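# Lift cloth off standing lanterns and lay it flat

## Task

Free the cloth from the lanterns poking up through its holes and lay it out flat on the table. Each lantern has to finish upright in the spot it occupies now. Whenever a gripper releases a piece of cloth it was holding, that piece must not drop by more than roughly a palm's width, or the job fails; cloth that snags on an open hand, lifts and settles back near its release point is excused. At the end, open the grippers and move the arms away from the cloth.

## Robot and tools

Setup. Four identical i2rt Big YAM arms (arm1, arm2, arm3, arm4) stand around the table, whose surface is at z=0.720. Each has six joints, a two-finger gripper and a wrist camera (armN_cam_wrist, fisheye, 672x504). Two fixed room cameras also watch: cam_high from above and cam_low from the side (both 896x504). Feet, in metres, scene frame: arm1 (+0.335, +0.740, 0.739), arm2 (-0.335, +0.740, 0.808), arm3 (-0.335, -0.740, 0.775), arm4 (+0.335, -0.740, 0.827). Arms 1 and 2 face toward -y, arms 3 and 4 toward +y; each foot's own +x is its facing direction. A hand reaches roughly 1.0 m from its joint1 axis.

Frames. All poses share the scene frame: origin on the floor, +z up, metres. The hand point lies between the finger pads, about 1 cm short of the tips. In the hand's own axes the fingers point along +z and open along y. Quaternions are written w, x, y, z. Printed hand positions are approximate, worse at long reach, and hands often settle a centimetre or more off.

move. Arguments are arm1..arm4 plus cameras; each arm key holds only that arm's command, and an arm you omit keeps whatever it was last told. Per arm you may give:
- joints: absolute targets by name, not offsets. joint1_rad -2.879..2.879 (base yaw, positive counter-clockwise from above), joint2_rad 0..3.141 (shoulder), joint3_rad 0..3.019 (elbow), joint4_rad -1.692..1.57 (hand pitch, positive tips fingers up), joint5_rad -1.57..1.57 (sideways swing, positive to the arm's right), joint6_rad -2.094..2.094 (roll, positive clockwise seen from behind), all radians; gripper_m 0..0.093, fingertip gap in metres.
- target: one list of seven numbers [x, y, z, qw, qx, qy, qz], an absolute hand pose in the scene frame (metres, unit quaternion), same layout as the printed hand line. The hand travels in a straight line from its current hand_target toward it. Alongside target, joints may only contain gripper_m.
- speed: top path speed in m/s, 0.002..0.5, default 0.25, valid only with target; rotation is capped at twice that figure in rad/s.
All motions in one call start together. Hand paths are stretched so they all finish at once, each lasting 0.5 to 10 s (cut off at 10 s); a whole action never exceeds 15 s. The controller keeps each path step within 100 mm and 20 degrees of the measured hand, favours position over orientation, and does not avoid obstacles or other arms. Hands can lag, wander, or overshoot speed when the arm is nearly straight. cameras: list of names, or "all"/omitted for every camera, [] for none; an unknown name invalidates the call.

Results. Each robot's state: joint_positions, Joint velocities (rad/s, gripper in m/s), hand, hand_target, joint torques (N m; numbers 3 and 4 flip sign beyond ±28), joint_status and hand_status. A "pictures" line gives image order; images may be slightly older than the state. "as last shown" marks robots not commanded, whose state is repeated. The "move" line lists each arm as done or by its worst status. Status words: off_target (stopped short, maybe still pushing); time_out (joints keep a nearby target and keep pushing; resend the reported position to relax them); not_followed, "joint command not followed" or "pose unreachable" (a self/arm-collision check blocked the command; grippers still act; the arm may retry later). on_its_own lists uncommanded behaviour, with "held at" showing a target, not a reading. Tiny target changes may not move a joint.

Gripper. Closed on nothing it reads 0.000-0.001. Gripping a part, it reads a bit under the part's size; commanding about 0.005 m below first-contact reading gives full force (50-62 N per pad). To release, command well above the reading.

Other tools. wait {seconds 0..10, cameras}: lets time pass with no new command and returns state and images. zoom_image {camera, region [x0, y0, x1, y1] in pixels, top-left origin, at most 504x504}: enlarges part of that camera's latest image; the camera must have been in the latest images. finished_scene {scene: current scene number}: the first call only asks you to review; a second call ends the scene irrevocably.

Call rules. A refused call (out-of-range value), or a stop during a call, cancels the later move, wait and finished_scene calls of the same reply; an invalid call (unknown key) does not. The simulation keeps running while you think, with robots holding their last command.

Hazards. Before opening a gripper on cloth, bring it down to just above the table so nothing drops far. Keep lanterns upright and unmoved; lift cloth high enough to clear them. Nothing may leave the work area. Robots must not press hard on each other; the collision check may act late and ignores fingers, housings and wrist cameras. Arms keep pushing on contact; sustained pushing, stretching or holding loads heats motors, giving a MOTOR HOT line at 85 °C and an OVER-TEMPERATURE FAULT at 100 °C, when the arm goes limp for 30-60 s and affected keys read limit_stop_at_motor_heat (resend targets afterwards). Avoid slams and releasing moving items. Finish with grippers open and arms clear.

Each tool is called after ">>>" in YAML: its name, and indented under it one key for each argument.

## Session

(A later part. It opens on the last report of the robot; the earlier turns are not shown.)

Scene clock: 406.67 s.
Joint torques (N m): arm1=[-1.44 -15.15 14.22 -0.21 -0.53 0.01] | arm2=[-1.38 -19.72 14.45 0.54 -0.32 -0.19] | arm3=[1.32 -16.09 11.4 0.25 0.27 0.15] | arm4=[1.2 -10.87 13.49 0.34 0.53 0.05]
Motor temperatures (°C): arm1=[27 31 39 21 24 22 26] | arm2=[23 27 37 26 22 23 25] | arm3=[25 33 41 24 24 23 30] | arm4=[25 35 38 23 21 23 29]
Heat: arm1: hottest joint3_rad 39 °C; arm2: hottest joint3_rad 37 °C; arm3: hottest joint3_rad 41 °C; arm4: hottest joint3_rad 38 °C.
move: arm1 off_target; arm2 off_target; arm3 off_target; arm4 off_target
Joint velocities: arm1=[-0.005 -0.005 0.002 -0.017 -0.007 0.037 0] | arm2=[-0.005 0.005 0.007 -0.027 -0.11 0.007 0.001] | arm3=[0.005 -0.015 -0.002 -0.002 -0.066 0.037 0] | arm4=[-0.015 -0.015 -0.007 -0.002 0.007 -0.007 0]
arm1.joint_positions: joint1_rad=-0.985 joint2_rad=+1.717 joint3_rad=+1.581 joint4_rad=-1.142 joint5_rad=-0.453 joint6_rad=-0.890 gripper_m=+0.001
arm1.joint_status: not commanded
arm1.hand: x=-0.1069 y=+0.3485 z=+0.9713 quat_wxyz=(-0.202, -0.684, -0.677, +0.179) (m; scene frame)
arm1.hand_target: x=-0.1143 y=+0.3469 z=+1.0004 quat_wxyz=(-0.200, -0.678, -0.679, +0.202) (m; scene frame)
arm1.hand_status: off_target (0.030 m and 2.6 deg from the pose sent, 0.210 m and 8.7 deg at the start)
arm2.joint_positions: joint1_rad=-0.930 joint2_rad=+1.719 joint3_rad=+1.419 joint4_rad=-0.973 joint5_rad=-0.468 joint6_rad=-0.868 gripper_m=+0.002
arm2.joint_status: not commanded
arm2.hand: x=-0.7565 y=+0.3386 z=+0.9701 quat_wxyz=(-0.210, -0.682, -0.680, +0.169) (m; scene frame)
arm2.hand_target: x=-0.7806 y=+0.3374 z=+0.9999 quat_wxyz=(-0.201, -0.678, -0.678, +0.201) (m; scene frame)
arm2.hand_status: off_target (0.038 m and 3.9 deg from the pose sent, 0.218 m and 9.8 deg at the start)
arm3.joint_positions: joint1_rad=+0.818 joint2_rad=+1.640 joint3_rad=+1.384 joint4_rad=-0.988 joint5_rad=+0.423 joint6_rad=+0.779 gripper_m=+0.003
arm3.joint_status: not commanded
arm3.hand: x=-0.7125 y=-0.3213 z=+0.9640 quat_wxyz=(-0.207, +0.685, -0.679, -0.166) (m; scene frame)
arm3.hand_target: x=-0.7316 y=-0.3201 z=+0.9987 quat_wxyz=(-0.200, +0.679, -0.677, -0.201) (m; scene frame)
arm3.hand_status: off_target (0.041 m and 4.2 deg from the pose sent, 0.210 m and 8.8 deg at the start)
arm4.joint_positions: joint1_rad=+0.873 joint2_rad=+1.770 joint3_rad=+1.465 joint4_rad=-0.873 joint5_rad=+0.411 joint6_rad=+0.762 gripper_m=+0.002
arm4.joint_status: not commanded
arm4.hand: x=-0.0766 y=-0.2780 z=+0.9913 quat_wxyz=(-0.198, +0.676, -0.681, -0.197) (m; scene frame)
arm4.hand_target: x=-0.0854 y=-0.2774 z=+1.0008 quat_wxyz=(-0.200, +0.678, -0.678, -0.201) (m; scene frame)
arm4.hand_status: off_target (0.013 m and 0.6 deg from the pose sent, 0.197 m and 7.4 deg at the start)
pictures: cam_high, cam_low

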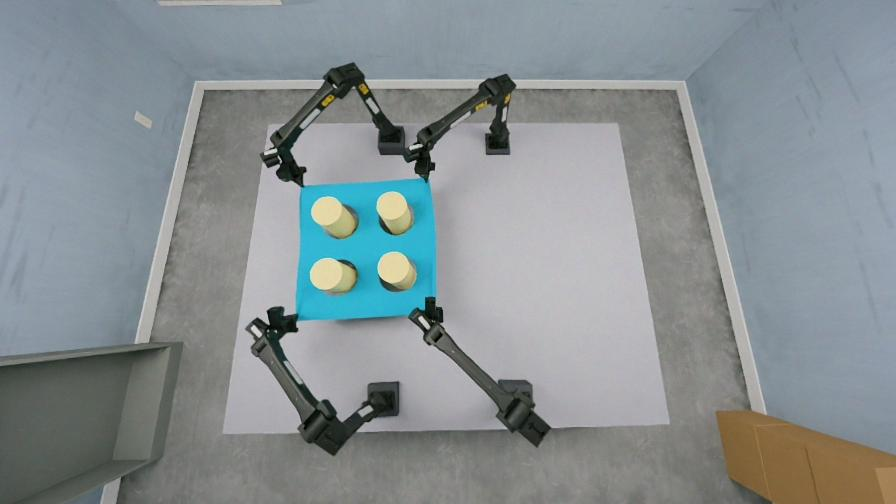

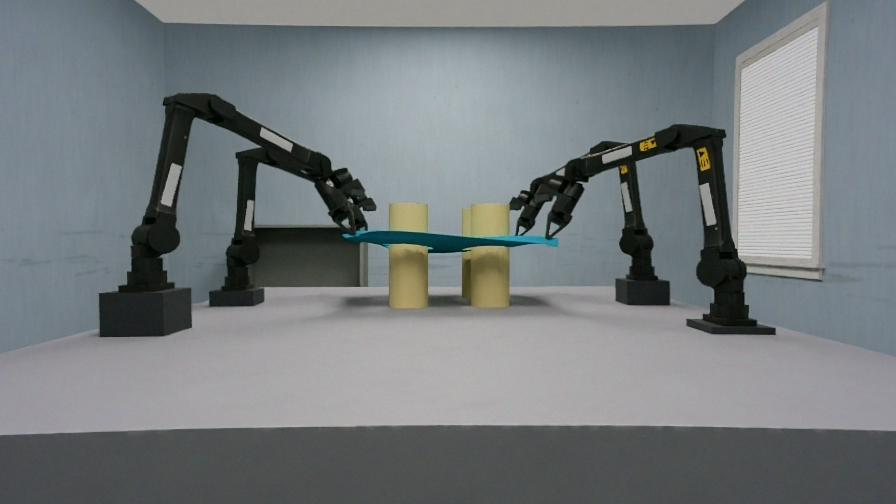

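>>> move:
  arm1: {"target": [-0.1140, 0.3475, 1.245, 0.2706, 0.6533, 0.6533, -0.2706], "speed": 0.2}
  arm2: {"target": [-0.7810, 0.3380, 1.24, 0.2706, 0.6533, 0.6533, -0.2706], "speed": 0.2}
  arm3: {"target": [-0.7320, -0.3215, 1.24, 0.2706, -0.6533, -0.6533, 0.2706], "speed": 0.2}
  arm4: {"target": [-0.0865, -0.2765, 1.245, 0.2706, -0.6533, -0.6533, 0.2706], "speed": 0.2}
  cameras: ["cam_high", "cam_low"]

Scene clock: 467.93 s.
Joint torques (N m): arm1=[-1.96 -14.33 14.32 -0.23 -0.59 0.14] | arm2=[-1.79 -17.49 15.15 0.7 -0.36 0] | arm3=[1.73 -12.4 12.11 0.55 -0.53 -0.15] | arm4=[-1.2 -10.81 15.54 0.58 -0.55 -0.06]
Motor temperatures (°C): arm1=[27 35 45 21 24 22 26] | arm2=[23 28 44 26 22 23 25] | arm3=[25 34 41 24 24 23 30] | arm4=[25 35 39 23 21 23 29]
Heat: arm1: hottest joint3_rad 45 °C; arm2: hottest joint3_rad 44 °C; arm3: hottest joint3_rad 41 °C; arm4: hottest joint3_rad 39 °C.
move: arm1 off_target; arm2 off_target; arm3 off_target; arm4 off_target
Joint velocities: arm1=[-0.015 0.005 0.002 -0.017 -0.007 -0.022 0] | arm2=[-0.015 0.005 0.007 -0.002 -0.007 -0.022 0.001] | arm3=[-0.034 0.005 -0.022 -0.007 0.051 0.022 0] | arm4=[0.005 -0.015 0.007 0.002 -0.022 -0.007 0]
arm1.joint_positions: joint1_rad=-1.018 joint2_rad=+1.801 joint3_rad=+2.302 joint4_rad=-1.638 joint5_rad=-0.631 joint6_rad=-0.871 gripper_m=+0.001
arm1.joint_status: not commanded
arm1.hand: x=-0.1132 y=+0.3394 z=+1.2213 quat_wxyz=(-0.271, -0.652, -0.661, +0.254) (m; scene frame)
arm1.hand_target: x=-0.1144 y=+0.3476 z=+1.2448 quat_wxyz=(-0.269, -0.653, -0.654, +0.272) (m; scene frame)
arm1.hand_status: off_target (0.025 m and 2.1 deg from the pose sent, 0.274 m and 13.9 deg at the start)
arm2.joint_positions: joint1_rad=-0.974 joint2_rad=+1.662 joint3_rad=+1.924 joint4_rad=-1.390 joint5_rad=-0.649 joint6_rad=-0.855 gripper_m=+0.002
arm2.joint_status: not commanded
arm2.hand: x=-0.7653 y=+0.3308 z=+1.2156 quat_wxyz=(-0.279, -0.650, -0.662, +0.247) (m; scene frame)
arm2.hand_target: x=-0.7821 y=+0.3377 z=+1.2394 quat_wxyz=(-0.271, -0.653, -0.653, +0.271) (m; scene frame)
arm2.hand_status: off_target (0.030 m and 3.1 deg from the pose sent, 0.271 m and 14.3 deg at the start)
arm3.joint_positions: joint1_rad=+0.523 joint2_rad=+1.522 joint3_rad=+1.785 joint4_rad=-1.205 joint5_rad=-0.592 joint6_rad=-2.070 gripper_m=+0.003
arm3.joint_status: not commanded
arm3.hand: x=-0.7207 y=-0.3138 z=+1.2117 quat_wxyz=(-0.288, +0.739, +0.540, -0.281) (m; scene frame)
arm3.hand_target: x=-0.7333 y=-0.3205 z=+1.2409 quat_wxyz=(-0.311, +0.715, +0.558, -0.285) (m; scene frame)
arm3.hand_status: off_target (0.031 m and 16.5 deg from the pose sent, 0.277 m and 168.0 deg at the start; a joint's target at an end of its range on 34 of 236 steps)
arm4.joint_positions: joint1_rad=+0.634 joint2_rad=+1.634 joint3_rad=+1.781 joint4_rad=-1.083 joint5_rad=-0.597 joint6_rad=-2.069 gripper_m=+0.002
arm4.joint_status: not commanded
arm4.hand: x=-0.0929 y=-0.2859 z=+1.2181 quat_wxyz=(-0.287, +0.725, +0.553, -0.293) (m; scene frame)
arm4.hand_target: x=-0.0848 y=-0.2789 z=+1.2445 quat_wxyz=(-0.309, +0.717, +0.554, -0.288) (m; scene frame)
arm4.hand_status: off_target (0.029 m and 14.5 deg from the pose sent, 0.254 m and 168.1 deg at the start; a joint's target at an end of its range on 34 of 236 steps)
pictures: cam_high, cam_low

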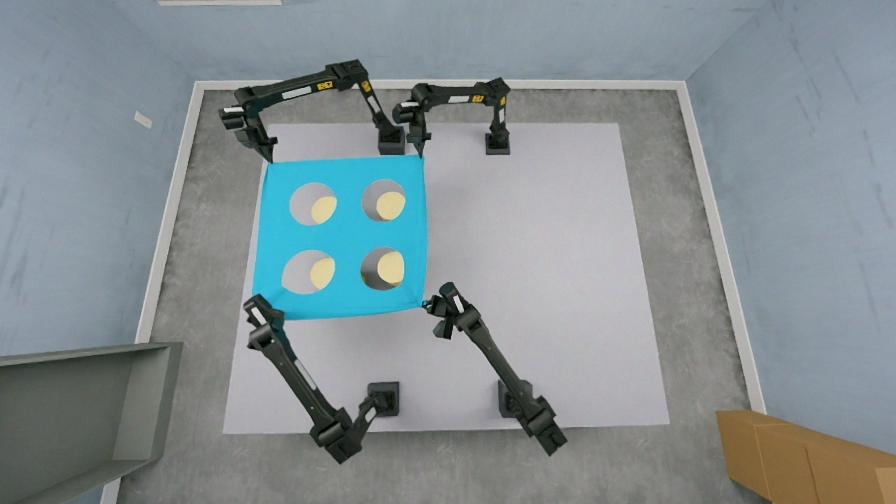

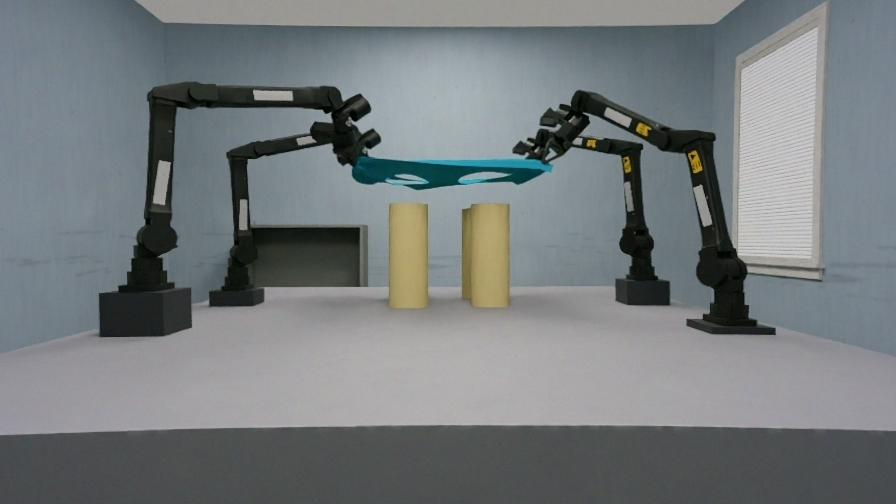

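>>> move:
  arm3: {"target": [-0.7320, -0.3205, 1.24, 0.2706, -0.6533, 0.6533, 0.2706], "speed": 0.4}
  arm4: {"target": [-0.0850, -0.2780, 1.245, 0.2706, -0.6533, 0.6533, 0.2706], "speed": 0.4}
  cameras: ["cam_high", "cam_low"]

Scene clock: 498.97 s.
Joint torques (N m): arm1=[-1.14 -14.1 14.32 0.24 -0.6 0.15] | arm2=[-1.2 -17.49 15.15 0.72 -0.36 0] | arm3=[1.44 -12.63 11.75 0.46 0.36 0.16] | arm4=[1.03 -9.99 15.69 0.65 0.7 0.18]
Motor temperatures (°C): arm1=[27 35 44 21 25 22 26] | arm2=[23 28 48 26 22 23 25] | arm3=[25 35 46 24 24 23 30] | arm4=[25 34 41 23 21 23 29]
Heat: arm1: hottest joint3_rad 44 °C; arm2: hottest joint3_rad 48 °C; arm3: hottest joint3_rad 46 °C; arm4: hottest joint3_rad 41 °C.
move: arm3 off_target; arm4 off_target
Joint velocities: arm1=[0.005 -0.005 0.007 -0.002 0.007 -0.051 -0.001] | arm2=[0.005 0.005 -0.017 0.022 0.037 -0.037 0] | arm3=[0.005 -0.015 -0.002 -0.002 0.066 0.051 0] | arm4=[0.005 -0.005 0.002 -0.012 0.051 0.022 -0.001]
arm1.joint_positions: joint1_rad=-1.027 joint2_rad=+1.801 joint3_rad=+2.302 joint4_rad=-1.644 joint5_rad=-0.631 joint6_rad=-0.871 gripper_m=+0.001
arm1.joint_status: not commanded
arm1.hand: x=-0.1158 y=+0.3439 z=+1.2205 quat_wxyz=(-0.271, -0.656, -0.658, +0.252) (m; scene frame)
arm1.hand_target: x=-0.1144 y=+0.3476 z=+1.2448 quat_wxyz=(-0.269, -0.653, -0.654, +0.272) (m; scene frame)
arm1.hand_status: not commanded
arm2.joint_positions: joint1_rad=-0.979 joint2_rad=+1.662 joint3_rad=+1.924 joint4_rad=-1.390 joint5_rad=-0.649 joint6_rad=-0.854 gripper_m=+0.002
arm2.joint_status: not commanded
arm2.hand: x=-0.7673 y=+0.3330 z=+1.2155 quat_wxyz=(-0.279, -0.652, -0.660, +0.247) (m; scene frame)
arm2.hand_target: x=-0.7822 y=+0.3378 z=+1.2394 quat_wxyz=(-0.271, -0.653, -0.653, +0.271) (m; scene frame)
arm2.hand_status: not commanded
arm3.joint_positions: joint1_rad=+0.860 joint2_rad=+1.591 joint3_rad=+1.922 joint4_rad=-1.396 joint5_rad=+0.589 joint6_rad=+0.737 gripper_m=+0.003
arm3.joint_status: not commanded
arm3.hand: x=-0.7196 y=-0.3173 z=+1.2172 quat_wxyz=(-0.278, +0.659, -0.654, -0.248) (m; scene frame)
arm3.hand_target: x=-0.7325 y=-0.3211 z=+1.2380 quat_wxyz=(-0.271, +0.653, -0.653, -0.272) (m; scene frame)
arm3.hand_status: off_target (0.026 m and 2.8 deg from the pose sent, 0.031 m and 147.0 deg at the start)
arm4.joint_positions: joint1_rad=+0.913 joint2_rad=+1.676 joint3_rad=+1.898 joint4_rad=-1.251 joint5_rad=+0.568 joint6_rad=+0.703 gripper_m=+0.002
arm4.joint_status: not commanded
arm4.hand: x=-0.0777 y=-0.2792 z=+1.2281 quat_wxyz=(-0.270, +0.659, -0.651, -0.261) (m; scene frame)
arm4.hand_target: x=-0.0842 y=-0.2791 z=+1.2452 quat_wxyz=(-0.270, +0.652, -0.653, -0.275) (m; scene frame)
arm4.hand_status: off_target (0.018 m and 1.3 deg from the pose sent, 0.029 m and 148.7 deg at the start)
pictures: cam_high, cam_low

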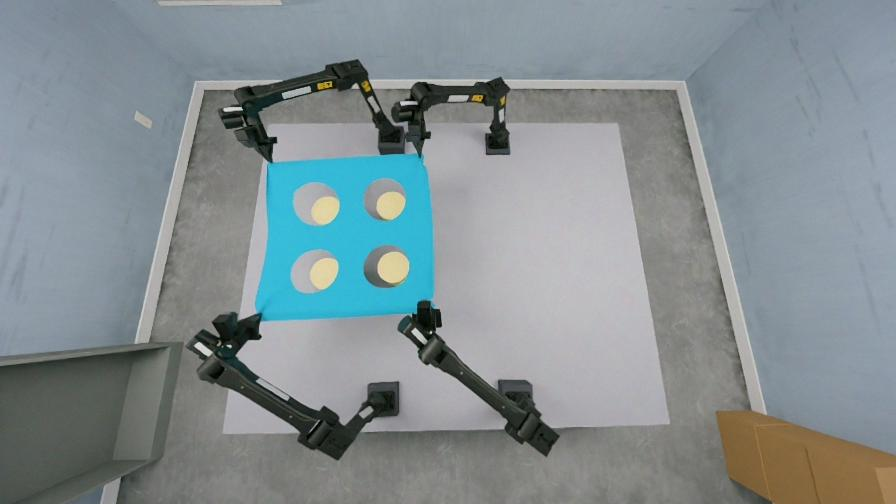

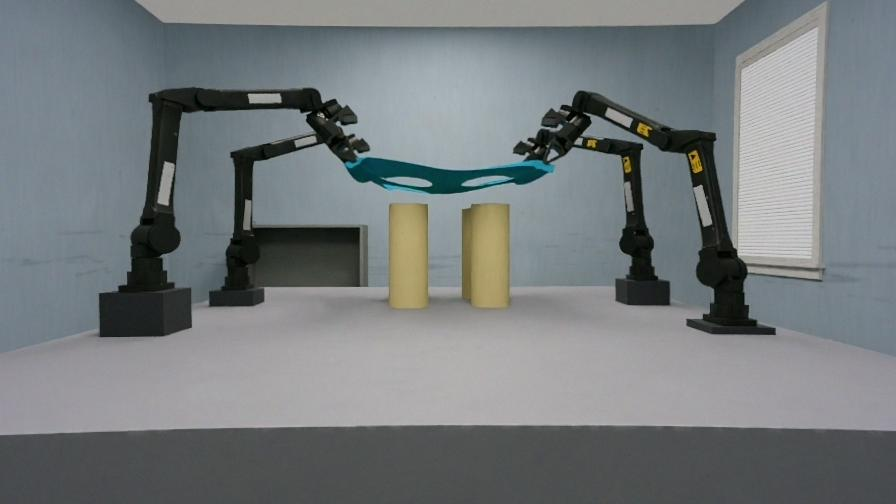

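>>> zoom_image:
  camera: "cam_low"
  region: [310, 110, 600, 270]

>>> zoom_image:
  camera: "cam_high"
  region: [180, 120, 460, 360]

Scaled by 1.738.

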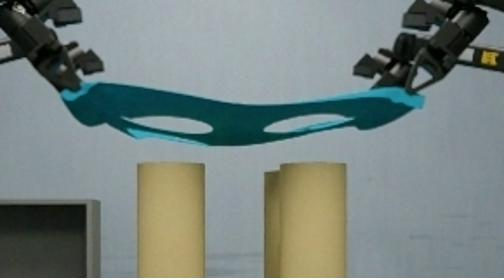

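Scaled by 1.800.

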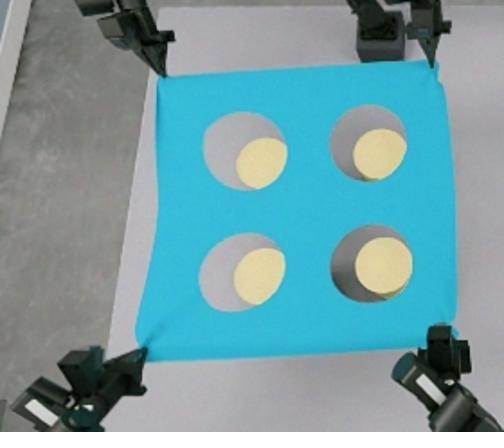

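>>> move:
  arm1: {"target": [0.6210, 0.3475, 1.245, 0.2706, 0.6533, 0.6533, -0.2706], "speed": 0.28}
  arm2: {"target": [-0.0370, 0.3380, 1.25, 0.2706, 0.6533, 0.6533, -0.2706], "speed": 0.28}
  arm3: {"target": [0.0130, -0.3210, 1.25, 0.2706, -0.6533, 0.6533, 0.2706], "speed": 0.28}
  arm4: {"target": [0.6500, -0.2790, 1.245, 0.2706, -0.6533, 0.6533, 0.2706], "speed": 0.28}
  cameras: ["cam_high", "cam_low"]

Scene clock: 520.37 s.
Joint torques (N m): arm1=[-1.2 -9.17 15.09 0.64 0.52 0.17] | arm2=[-0.44 -14.86 15.25 0.5 0.66 0.01] | arm3=[0.56 -13.98 11.7 0.23 -0.29 -0.15] | arm4=[0.03 -8.06 16.25 1.09 -0.38 -0.1]
Motor temperatures (°C): arm1=[27 35 44 21 25 22 26] | arm2=[23 28 48 26 22 23 25] | arm3=[25 35 44 24 24 23 31] | arm4=[24 34 41 23 21 23 29]
Heat: arm1: hottest joint3_rad 44 °C; arm2: hottest joint3_rad 48 °C; arm3: hottest joint3_rad 44 °C; arm4: hottest joint3_rad 41 °C.
move: arm1 off_target; arm2 off_target; arm3 off_target; arm4 off_target
Joint velocities: arm1=[-0.024 -0.005 0.002 0.002 -0.037 0.037 0] | arm2=[-0.005 -0.015 -0.032 -0.002 0.007 0.022 0] | arm3=[-0.024 0.005 -0.007 -0.017 -0.051 -0.037 0] | arm4=[0.005 -0.015 0.002 0.007 -0.022 0.051 0]
arm1.joint_positions: joint1_rad=+0.790 joint2_rad=+1.392 joint3_rad=+1.795 joint4_rad=-1.458 joint5_rad=+0.508 joint6_rad=+0.647 gripper_m=+0.001
arm1.joint_status: not commanded
arm1.hand: x=+0.6275 y=+0.3509 z=+1.2133 quat_wxyz=(-0.235, -0.654, -0.669, +0.263) (m; scene frame)
arm1.hand_target: x=+0.6301 y=+0.3529 z=+1.2431 quat_wxyz=(-0.266, -0.657, -0.656, +0.260) (m; scene frame)
arm1.hand_status: off_target (0.033 m and 4.6 deg from the pose sent, 0.737 m and 2.2 deg at the start)
arm2.joint_positions: joint1_rad=+0.839 joint2_rad=+1.378 joint3_rad=+1.590 joint4_rad=-1.243 joint5_rad=+0.540 joint6_rad=+0.628 gripper_m=+0.002
arm2.joint_status: not commanded
arm2.hand: x=-0.0259 y=+0.3322 z=+1.2124 quat_wxyz=(-0.241, -0.644, -0.674, +0.270) (m; scene frame)
arm2.hand_target: x=-0.0320 y=+0.3291 z=+1.2504 quat_wxyz=(-0.270, -0.652, -0.653, +0.273) (m; scene frame)
arm2.hand_status: off_target (0.040 m and 4.2 deg from the pose sent, 0.731 m and 2.9 deg at the start)
arm3.joint_positions: joint1_rad=-0.901 joint2_rad=+1.546 joint3_rad=+1.851 joint4_rad=-1.354 joint5_rad=-0.570 joint6_rad=-0.665 gripper_m=+0.003
arm3.joint_status: not commanded
arm3.hand: x=+0.0226 y=-0.3137 z=+1.2174 quat_wxyz=(-0.247, +0.643, -0.669, -0.277) (m; scene frame)
arm3.hand_target: x=+0.0166 y=-0.3138 z=+1.2513 quat_wxyz=(-0.275, +0.651, -0.651, -0.276) (m; scene frame)
arm3.hand_status: off_target (0.035 m and 3.5 deg from the pose sent, 0.733 m and 2.8 deg at the start)
arm4.joint_positions: joint1_rad=-0.697 joint2_rad=+1.461 joint3_rad=+1.625 joint4_rad=-1.152 joint5_rad=-0.483 joint6_rad=-0.566 gripper_m=+0.002
arm4.joint_status: not commanded
arm4.hand: x=+0.6442 y=-0.2813 z=+1.2174 quat_wxyz=(-0.247, +0.652, -0.665, -0.268) (m; scene frame)
arm4.hand_target: x=+0.6499 y=-0.2794 z=+1.2443 quat_wxyz=(-0.271, +0.654, -0.653, -0.267) (m; scene frame)
arm4.hand_status: off_target (0.028 m and 3.1 deg from the pose sent, 0.728 m and 1.3 deg at the start)
pictures: cam_high, cam_low

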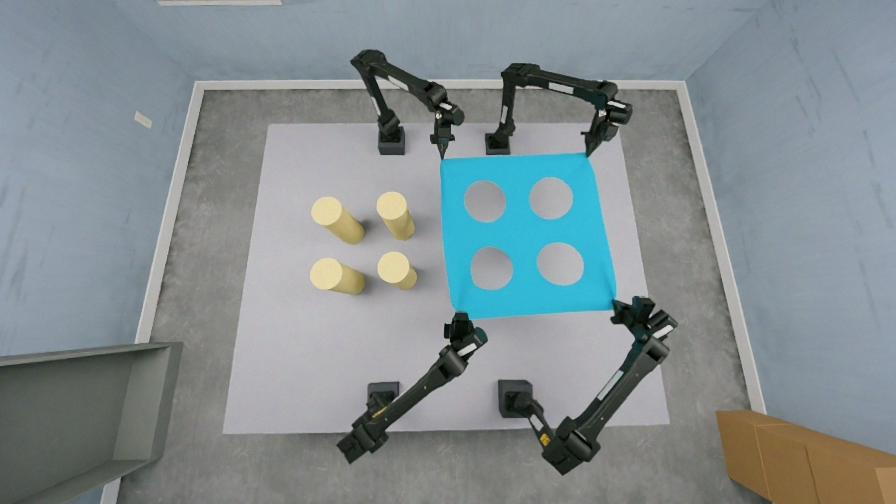

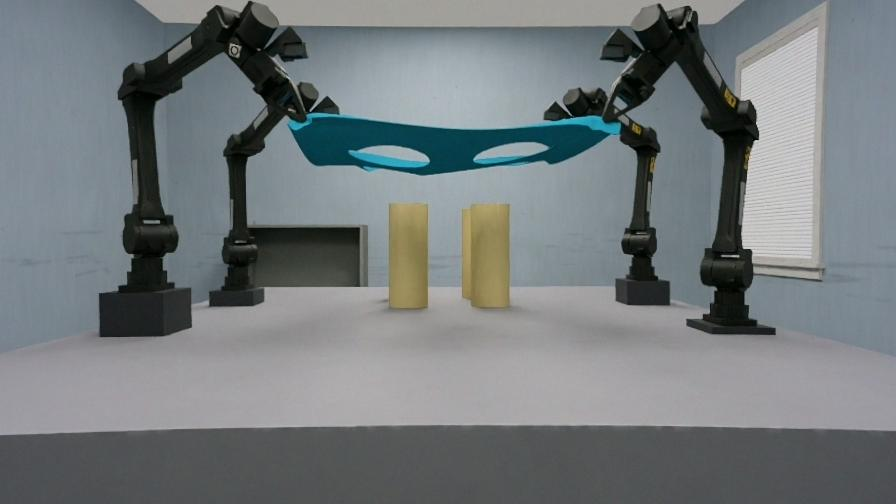

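>>> move:
  arm1: {"target": [0.6270, 0.3460, 0.805, 0.1531, 0.6903, 0.6903, -0.1531], "speed": 0.28}
  arm2: {"target": [-0.0330, 0.3310, 0.805, 0.1531, 0.6903, 0.6903, -0.1531], "speed": 0.28}
  arm3: {"target": [0.0140, -0.3140, 0.805, 0.1531, -0.6903, 0.6903, 0.1531], "speed": 0.28}
  arm4: {"target": [0.6520, -0.2790, 0.81, 0.1531, -0.6903, 0.6903, 0.1531], "speed": 0.28}
  cameras: ["cam_high", "cam_low"]

Scene clock: 541.73 s.
Joint torques (N m): arm1=[-1.2 -11.46 8.69 0.85 -0.12 0.12] | arm2=[-0.62 -17.85 6.34 1.14 0.16 0] | arm3=[0.5 -15.44 6.05 0.8 0.01 -0.11] | arm4=[0.62 -11.16 8.35 1.44 0.18 -0.09]
Motor temperatures (°C): arm1=[27 33 49 21 24 22 26] | arm2=[23 28 44 26 22 23 25] | arm3=[25 35 47 24 24 23 31] | arm4=[24 34 44 23 21 23 29]
Heat: arm1: hottest joint3_rad 49 °C; arm2: hottest joint3_rad 44 °C; arm3: hottest joint3_rad 47 °C; arm4: hottest joint3_rad 44 °C.
move: arm1 off_target; arm2 done; arm3 done; arm4 done
Joint velocities: arm1=[0.005 -0.005 0.012 0.002 -0.022 0.007 0.001] | arm2=[-0.005 0.015 -0.007 0.002 0.007 -0.022 0.001] | arm3=[0.005 0.005 0.007 -0.002 0.007 -0.037 -0.002] | arm4=[-0.024 -0.005 -0.012 -0.007 -0.037 0.051 0]
arm1.joint_positions: joint1_rad=+0.712 joint2_rad=+1.597 joint3_rad=+0.970 joint4_rad=-0.638 joint5_rad=+0.282 joint6_rad=+0.675 gripper_m=+0.001
arm1.joint_status: not commanded
arm1.hand: x=+0.6187 y=+0.3493 z=+0.7983 quat_wxyz=(-0.141, -0.688, -0.694, +0.158) (m; scene frame)
arm1.hand_target: x=+0.6247 y=+0.3482 z=+0.8048 quat_wxyz=(-0.155, -0.691, -0.690, +0.151) (m; scene frame)
arm1.hand_status: off_target (0.011 m and 1.5 deg from the pose sent, 0.408 m and 16.5 deg at the start)
arm2.joint_positions: joint1_rad=+0.756 joint2_rad=+1.748 joint3_rad=+0.967 joint4_rad=-0.461 joint5_rad=+0.293 joint6_rad=+0.675 gripper_m=+0.002
arm2.joint_status: not commanded
arm2.hand: x=-0.0312 y=+0.3350 z=+0.8032 quat_wxyz=(-0.150, -0.684, -0.697, +0.154) (m; scene frame)
arm2.hand_target: x=-0.0364 y=+0.3344 z=+0.8051 quat_wxyz=(-0.152, -0.690, -0.690, +0.154) (m; scene frame)
arm2.hand_status: done (0.005 m and 1.1 deg from the pose sent, 0.408 m and 17.7 deg at the start)
arm3.joint_positions: joint1_rad=-0.820 joint2_rad=+1.793 joint3_rad=+1.125 joint4_rad=-0.605 joint5_rad=-0.302 joint6_rad=-0.714 gripper_m=+0.003
arm3.joint_status: not commanded
arm3.hand: x=+0.0104 y=-0.3206 z=+0.8018 quat_wxyz=(-0.146, +0.684, -0.698, -0.154) (m; scene frame)
arm3.hand_target: x=+0.0093 y=-0.3183 z=+0.8055 quat_wxyz=(-0.153, +0.689, -0.691, -0.153) (m; scene frame)
arm3.hand_status: done (0.008 m and 1.4 deg from the pose sent, 0.413 m and 18.8 deg at the start)
arm4.joint_positions: joint1_rad=-0.648 joint2_rad=+1.892 joint3_rad=+1.121 joint4_rad=-0.474 joint5_rad=-0.273 joint6_rad=-0.621 gripper_m=+0.002
arm4.joint_status: not commanded
arm4.hand: x=+0.6502 y=-0.2789 z=+0.8051 quat_wxyz=(-0.143, +0.685, -0.696, -0.158) (m; scene frame)
arm4.hand_target: x=+0.6541 y=-0.2764 z=+0.8087 quat_wxyz=(-0.154, +0.690, -0.690, -0.152) (m; scene frame)
arm4.hand_status: done (0.005 m and 1.6 deg from the pose sent, 0.408 m and 17.8 deg at the start)
pictures: cam_high, cam_low

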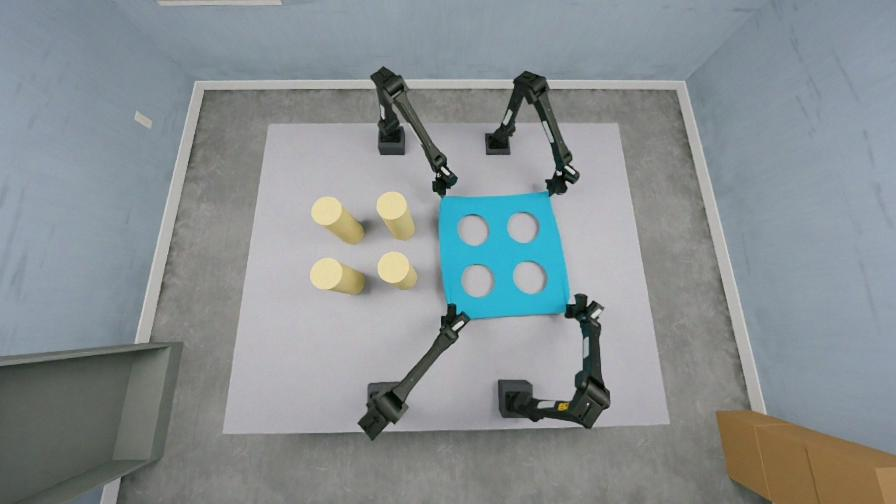

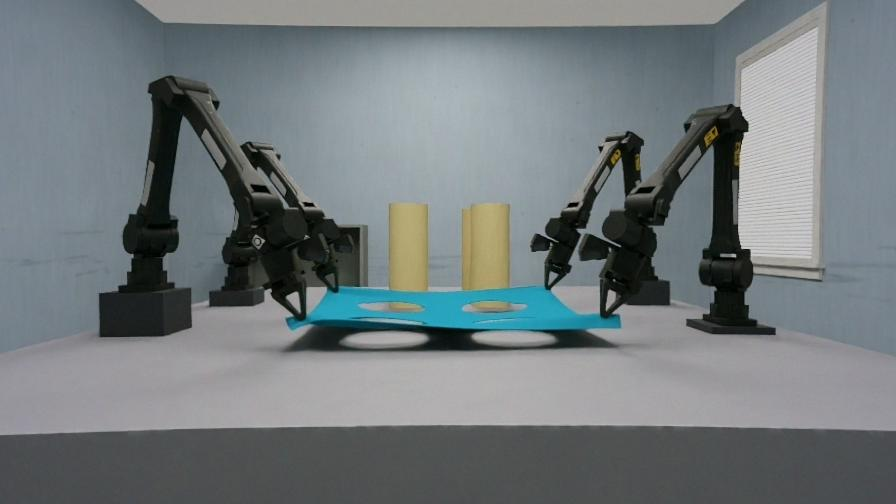

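>>> move:
  arm1: {"target": [0.6310, 0.3490, 0.738, 0.1531, 0.6903, 0.6903, -0.1531], "speed": 0.1}
  arm2: {"target": [-0.0380, 0.3340, 0.734, 0.1531, 0.6903, 0.6903, -0.1531], "speed": 0.1}
  arm3: {"target": [0.0090, -0.3180, 0.734, 0.1531, -0.6903, 0.6903, 0.1531], "speed": 0.1}
  arm4: {"target": [0.6560, -0.2810, 0.743, 0.1531, -0.6903, 0.6903, 0.1531], "speed": 0.1}
  cameras: ["all"]

Scene clock: 553.13 s.
Joint torques (N m): arm1=[0.32 -10.34 7.17 1.07 0.27 0.14] | arm2=[-0.5 -16.97 5.07 1.29 0.15 -0.02] | arm3=[0.5 -14.86 5.16 0.95 -0.05 -0.13] | arm4=[-0.32 -10.46 6.9 1.55 -0.04 -0.09]
Motor temperatures (°C): arm1=[27 33 47 21 24 22 26] | arm2=[23 27 42 26 22 23 25] | arm3=[25 35 45 24 24 23 31] | arm4=[24 34 42 23 21 23 29]
Heat: arm1: hottest joint3_rad 47 °C; arm2: hottest joint3_rad 42 °C; arm3: hottest joint3_rad 45 °C; arm4: hottest joint3_rad 42 °C.
move: arm1 done; arm2 off_target; arm3 done; arm4 done
Joint velocities: arm1=[-0.005 0.015 0.012 0.012 -0.007 -0.022 0] | arm2=[0.005 0.005 0.012 -0.012 0.022 0.037 0] | arm3=[-0.005 -0.015 -0.027 -0.012 -0.022 -0.022 0.001] | arm4=[-0.015 -0.005 0.007 -0.007 -0.066 0.037 0]
arm1.joint_positions: joint1_rad=+0.718 joint2_rad=+1.714 joint3_rad=+0.922 joint4_rad=-0.464 joint5_rad=+0.282 joint6_rad=+0.688 gripper_m=+0.001
arm1.joint_status: not commanded
arm1.hand: x=+0.6238 y=+0.3466 z=+0.7395 quat_wxyz=(-0.147, -0.690, -0.691, +0.157) (m; scene frame)
arm1.hand_target: x=+0.6306 y=+0.3495 z=+0.7380 quat_wxyz=(-0.153, -0.690, -0.690, +0.153) (m; scene frame)
arm1.hand_status: done (0.008 m and 0.8 deg from the pose sent, 0.062 m and 1.5 deg at the start)
arm2.joint_positions: joint1_rad=+0.755 joint2_rad=+1.886 joint3_rad=+0.933 joint4_rad=-0.271 joint5_rad=+0.291 joint6_rad=+0.675 gripper_m=+0.002
arm2.joint_status: not commanded
arm2.hand: x=-0.0296 y=+0.3333 z=+0.7404 quat_wxyz=(-0.158, -0.684, -0.695, +0.154) (m; scene frame)
arm2.hand_target: x=-0.0383 y=+0.3348 z=+0.7345 quat_wxyz=(-0.153, -0.690, -0.690, +0.153) (m; scene frame)
arm2.hand_status: off_target (0.011 m and 1.1 deg from the pose sent, 0.070 m and 1.1 deg at the start)
arm3.joint_positions: joint1_rad=-0.820 joint2_rad=+1.906 joint3_rad=+1.080 joint4_rad=-0.434 joint5_rad=-0.301 joint6_rad=-0.716 gripper_m=+0.003
arm3.joint_status: not commanded
arm3.hand: x=+0.0118 y=-0.3193 z=+0.7394 quat_wxyz=(-0.153, +0.684, -0.696, -0.154) (m; scene frame)
arm3.hand_target: x=+0.0084 y=-0.3187 z=+0.7349 quat_wxyz=(-0.153, +0.690, -0.690, -0.153) (m; scene frame)
arm3.hand_status: done (0.006 m and 0.9 deg from the pose sent, 0.068 m and 1.4 deg at the start)
arm4.joint_positions: joint1_rad=-0.648 joint2_rad=+2.006 joint3_rad=+1.100 joint4_rad=-0.323 joint5_rad=-0.273 joint6_rad=-0.632 gripper_m=+0.002
arm4.joint_status: not commanded
arm4.hand: x=+0.6517 y=-0.2765 z=+0.7488 quat_wxyz=(-0.152, +0.689, -0.691, -0.158) (m; scene frame)
arm4.hand_target: x=+0.6560 y=-0.2809 z=+0.7426 quat_wxyz=(-0.153, +0.690, -0.690, -0.153) (m; scene frame)
arm4.hand_status: done (0.009 m and 0.6 deg from the pose sent, 0.062 m and 1.6 deg at the start)
pictures: arm1_cam_wrist, arm2_cam_wrist, arm3_cam_wrist, arm4_cam_wrist, cam_high, cam_low
camera_calibration:
arm1_cam_wrist: T_world_to_cam=[[-0.999986, -0.00330943, 0.00418066, 0.623528], [-0.00261099, 0.987559, 0.157226, -0.448746], [-0.00464898, 0.157213, -0.987554, 0.809052], [0, 0, 0, 1]] pos_world=[0.626109, 0.318033, 0.86693]
arm2_cam_wrist: T_world_to_cam=[[-0.999856, -0.0131944, -0.0106272, -0.0141195], [-0.0149297, 0.982707, 0.184566, -0.460421], [0.00800815, 0.184698, -0.982763, 0.788097], [0, 0, 0, 1]] pos_world=[-0.0273026, 0.306712, 0.85934]
arm3_cam_wrist: T_world_to_cam=[[0.999913, -0.0114261, -0.0065591, -0.00989388], [-0.0100546, -0.983519, 0.180523, -0.440881], [-0.00851367, -0.180441, -0.983549, 0.794775], [0, 0, 0, 1]] pos_world=[0.0122266, -0.290318, 0.861225]
arm4_cam_wrist: T_world_to_cam=[[0.999972, 0.00392176, -0.00631859, -0.646773], [0.00504856, -0.981854, 0.189571, -0.41307], [-0.00546049, -0.189597, -0.981847, 0.806961], [0, 0, 0, 1]] pos_world=[0.653247, -0.25004, 0.866531]

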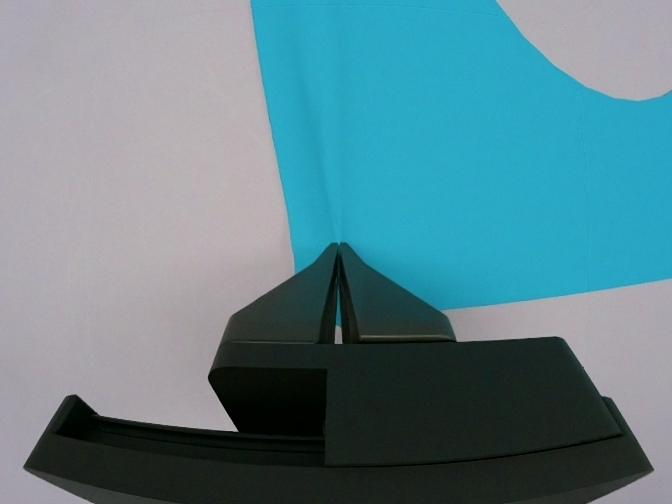

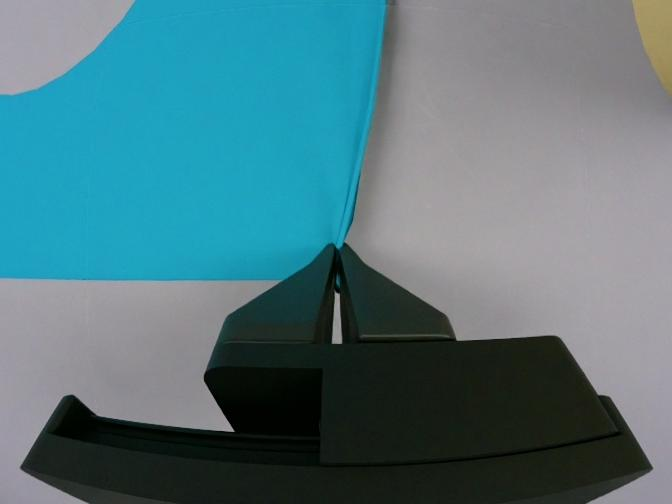

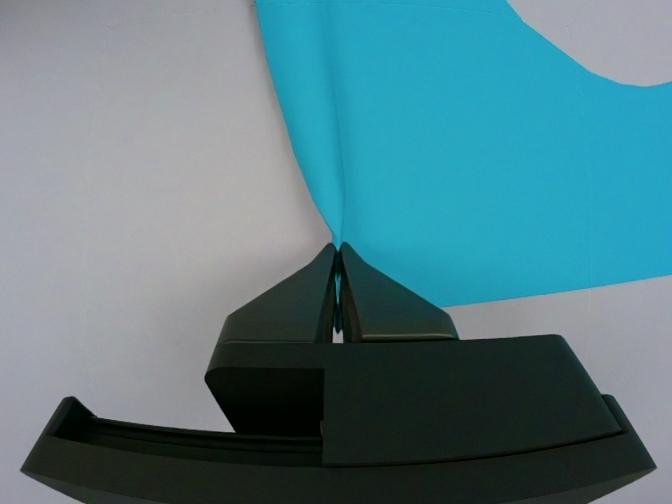

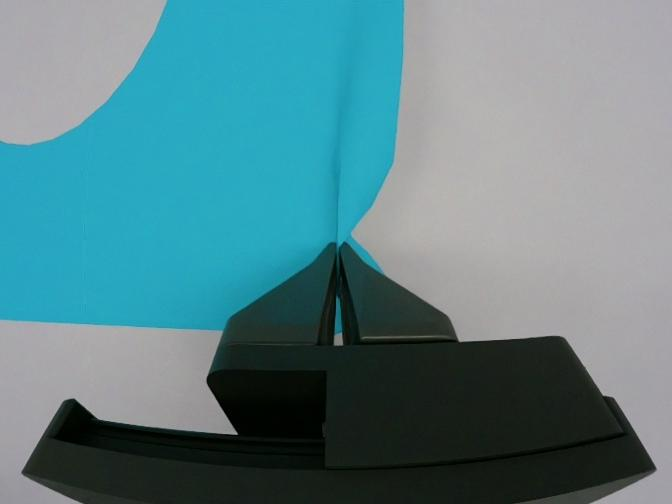

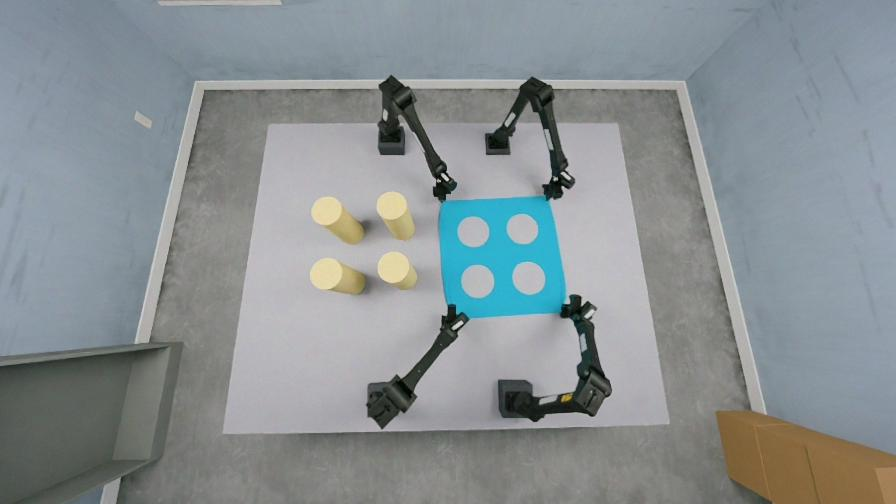

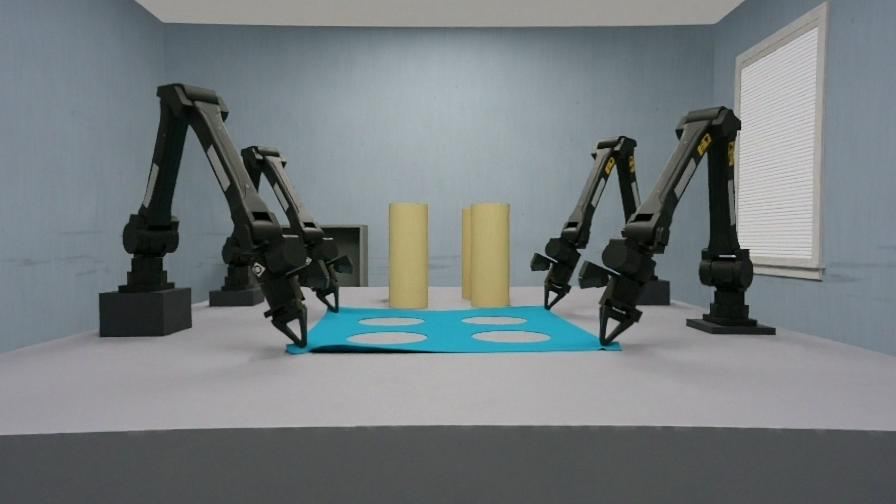

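>>> move:
  arm1: {"joints": {"gripper_m": 0.03}}
  arm2: {"joints": {"gripper_m": 0.03}}
  arm3: {"joints": {"gripper_m": 0.03}}
  arm4: {"joints": {"gripper_m": 0.03}}
  cameras: ["arm1_cam_wrist", "arm2_cam_wrist", "arm3_cam_wrist", "arm4_cam_wrist"]

Scene clock: 557.77 s.
Joint torques (N m): arm1=[-0.85 -10.75 7.35 1.03 0.26 0.16] | arm2=[-0.21 -17.03 5.33 1.28 0.15 -0.03] | arm3=[0.56 -14.97 5.34 0.98 -0.05 -0.13] | arm4=[-0.26 -10.46 6.9 1.54 -0.16 -0.08]
Motor temperatures (°C): arm1=[27 32 46 21 24 22 26] | arm2=[23 28 41 26 22 23 25] | arm3=[25 34 44 24 24 23 31] | arm4=[24 34 41 23 21 23 29]
Heat: arm1: hottest joint3_rad 46 °C; arm2: hottest joint3_rad 41 °C; arm3: hottest joint3_rad 44 °C; arm4: hottest joint3_rad 41 °C.
move: arm1 done; arm2 done; arm3 done; arm4 done
Joint velocities: arm1=[-0.005 -0.005 -0.012 -0.007 0.007 -0.037 0] | arm2=[-0.005 -0.005 0.007 -0.002 -0.022 -0.022 0] | arm3=[0.005 0.005 -0.012 0.002 -0.037 -0.037 -0.001] | arm4=[-0.005 0.005 0.007 0.007 -0.051 -0.007 0]
arm1.joint_positions: joint1_rad=+0.726 joint2_rad=+1.714 joint3_rad=+0.922 joint4_rad=-0.463 joint5_rad=+0.282 joint6_rad=+0.690 gripper_m=+0.030
arm1.joint_status: all done
arm1.hand: x=+0.6270 y=+0.3488 z=+0.7395 quat_wxyz=(-0.148, -0.688, -0.693, +0.156) (m; scene frame)
arm1.hand_target: x=+0.6306 y=+0.3495 z=+0.7380 quat_wxyz=(-0.153, -0.690, -0.690, +0.153) (m; scene frame)
arm1.hand_status: not commanded
arm2.joint_positions: joint1_rad=+0.753 joint2_rad=+1.886 joint3_rad=+0.928 joint4_rad=-0.271 joint5_rad=+0.291 joint6_rad=+0.675 gripper_m=+0.030
arm2.joint_status: all done
arm2.hand: x=-0.0322 y=+0.3347 z=+0.7389 quat_wxyz=(-0.156, -0.685, -0.695, +0.154) (m; scene frame)
arm2.hand_target: x=-0.0384 y=+0.3348 z=+0.7345 quat_wxyz=(-0.153, -0.690, -0.690, +0.153) (m; scene frame)
arm2.hand_status: not commanded
arm3.joint_positions: joint1_rad=-0.820 joint2_rad=+1.906 joint3_rad=+1.077 joint4_rad=-0.434 joint5_rad=-0.301 joint6_rad=-0.717 gripper_m=+0.030
arm3.joint_status: all done
arm3.hand: x=+0.0107 y=-0.3204 z=+0.7384 quat_wxyz=(-0.152, +0.685, -0.696, -0.154) (m; scene frame)
arm3.hand_target: x=+0.0083 y=-0.3187 z=+0.7348 quat_wxyz=(-0.153, +0.690, -0.690, -0.153) (m; scene frame)
arm3.hand_status: not commanded
arm4.joint_positions: joint1_rad=-0.648 joint2_rad=+2.006 joint3_rad=+1.100 joint4_rad=-0.323 joint5_rad=-0.270 joint6_rad=-0.633 gripper_m=+0.030
arm4.joint_status: all done
arm4.hand: x=+0.6521 y=-0.2768 z=+0.7487 quat_wxyz=(-0.152, +0.689, -0.691, -0.157) (m; scene frame)
arm4.hand_target: x=+0.6560 y=-0.2809 z=+0.7426 quat_wxyz=(-0.153, +0.690, -0.690, -0.153) (m; scene frame)
arm4.hand_status: not commanded
pictures: arm1_cam_wrist, arm2_cam_wrist, arm3_cam_wrist, arm4_cam_wrist
camera_calibration:
arm1_cam_wrist: T_world_to_cam=[[-0.99995, -0.00959645, 0.00297753, 0.629855], [-0.00901146, 0.987608, 0.15668, -0.44651], [-0.00444421, 0.156646, -0.987645, 0.808869], [0, 0, 0, 1]] pos_world=[0.629394, 0.320316, 0.866959]
arm2_cam_wrist: T_world_to_cam=[[-0.99991, -0.0112708, -0.00731947, -0.0197743], [-0.0124472, 0.98205, 0.18821, -0.463942], [0.00506681, 0.188284, -0.982102, 0.784612], [0, 0, 0, 1]] pos_world=[-0.0295228, 0.307661, 0.857742]
arm3_cam_wrist: T_world_to_cam=[[0.999902, -0.0110956, -0.00852428, -0.00727092], [-0.00935215, -0.98313, 0.182671, -0.443249], [-0.0104073, -0.182574, -0.983137, 0.792592], [0, 0, 0, 1]] pos_world=[0.0113736, -0.291146, 0.860133]
arm4_cam_wrist: T_world_to_cam=[[0.999986, 0.00391303, -0.00361374, -0.64923], [0.00453226, -0.98151, 0.191358, -0.414229], [-0.00279813, -0.191372, -0.981514, 0.8043], [0, 0, 0, 1]] pos_world=[0.653349, -0.250109, 0.866351]

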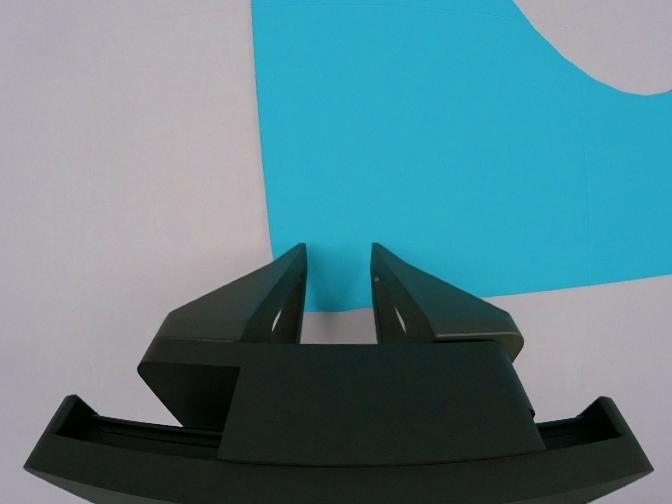

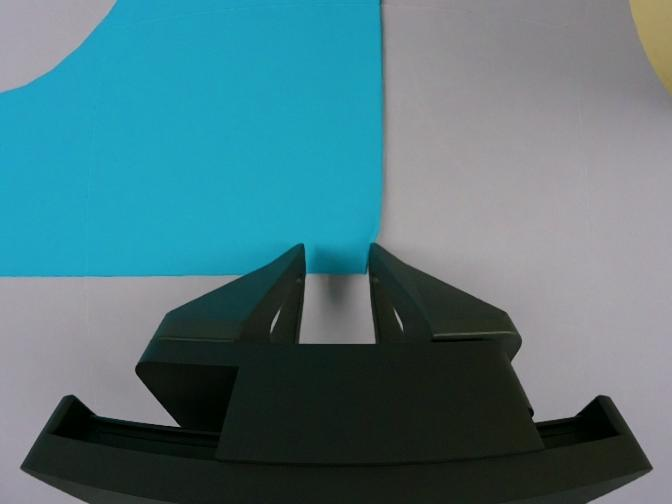

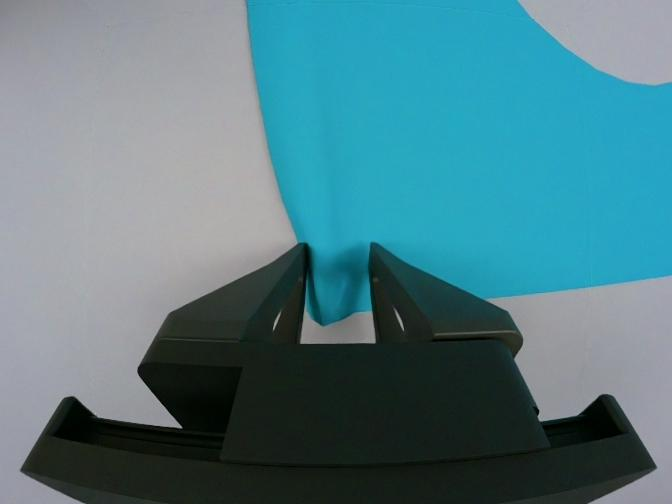

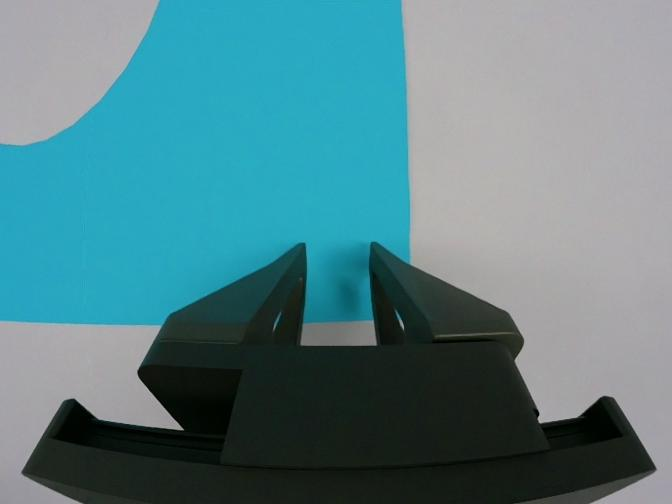

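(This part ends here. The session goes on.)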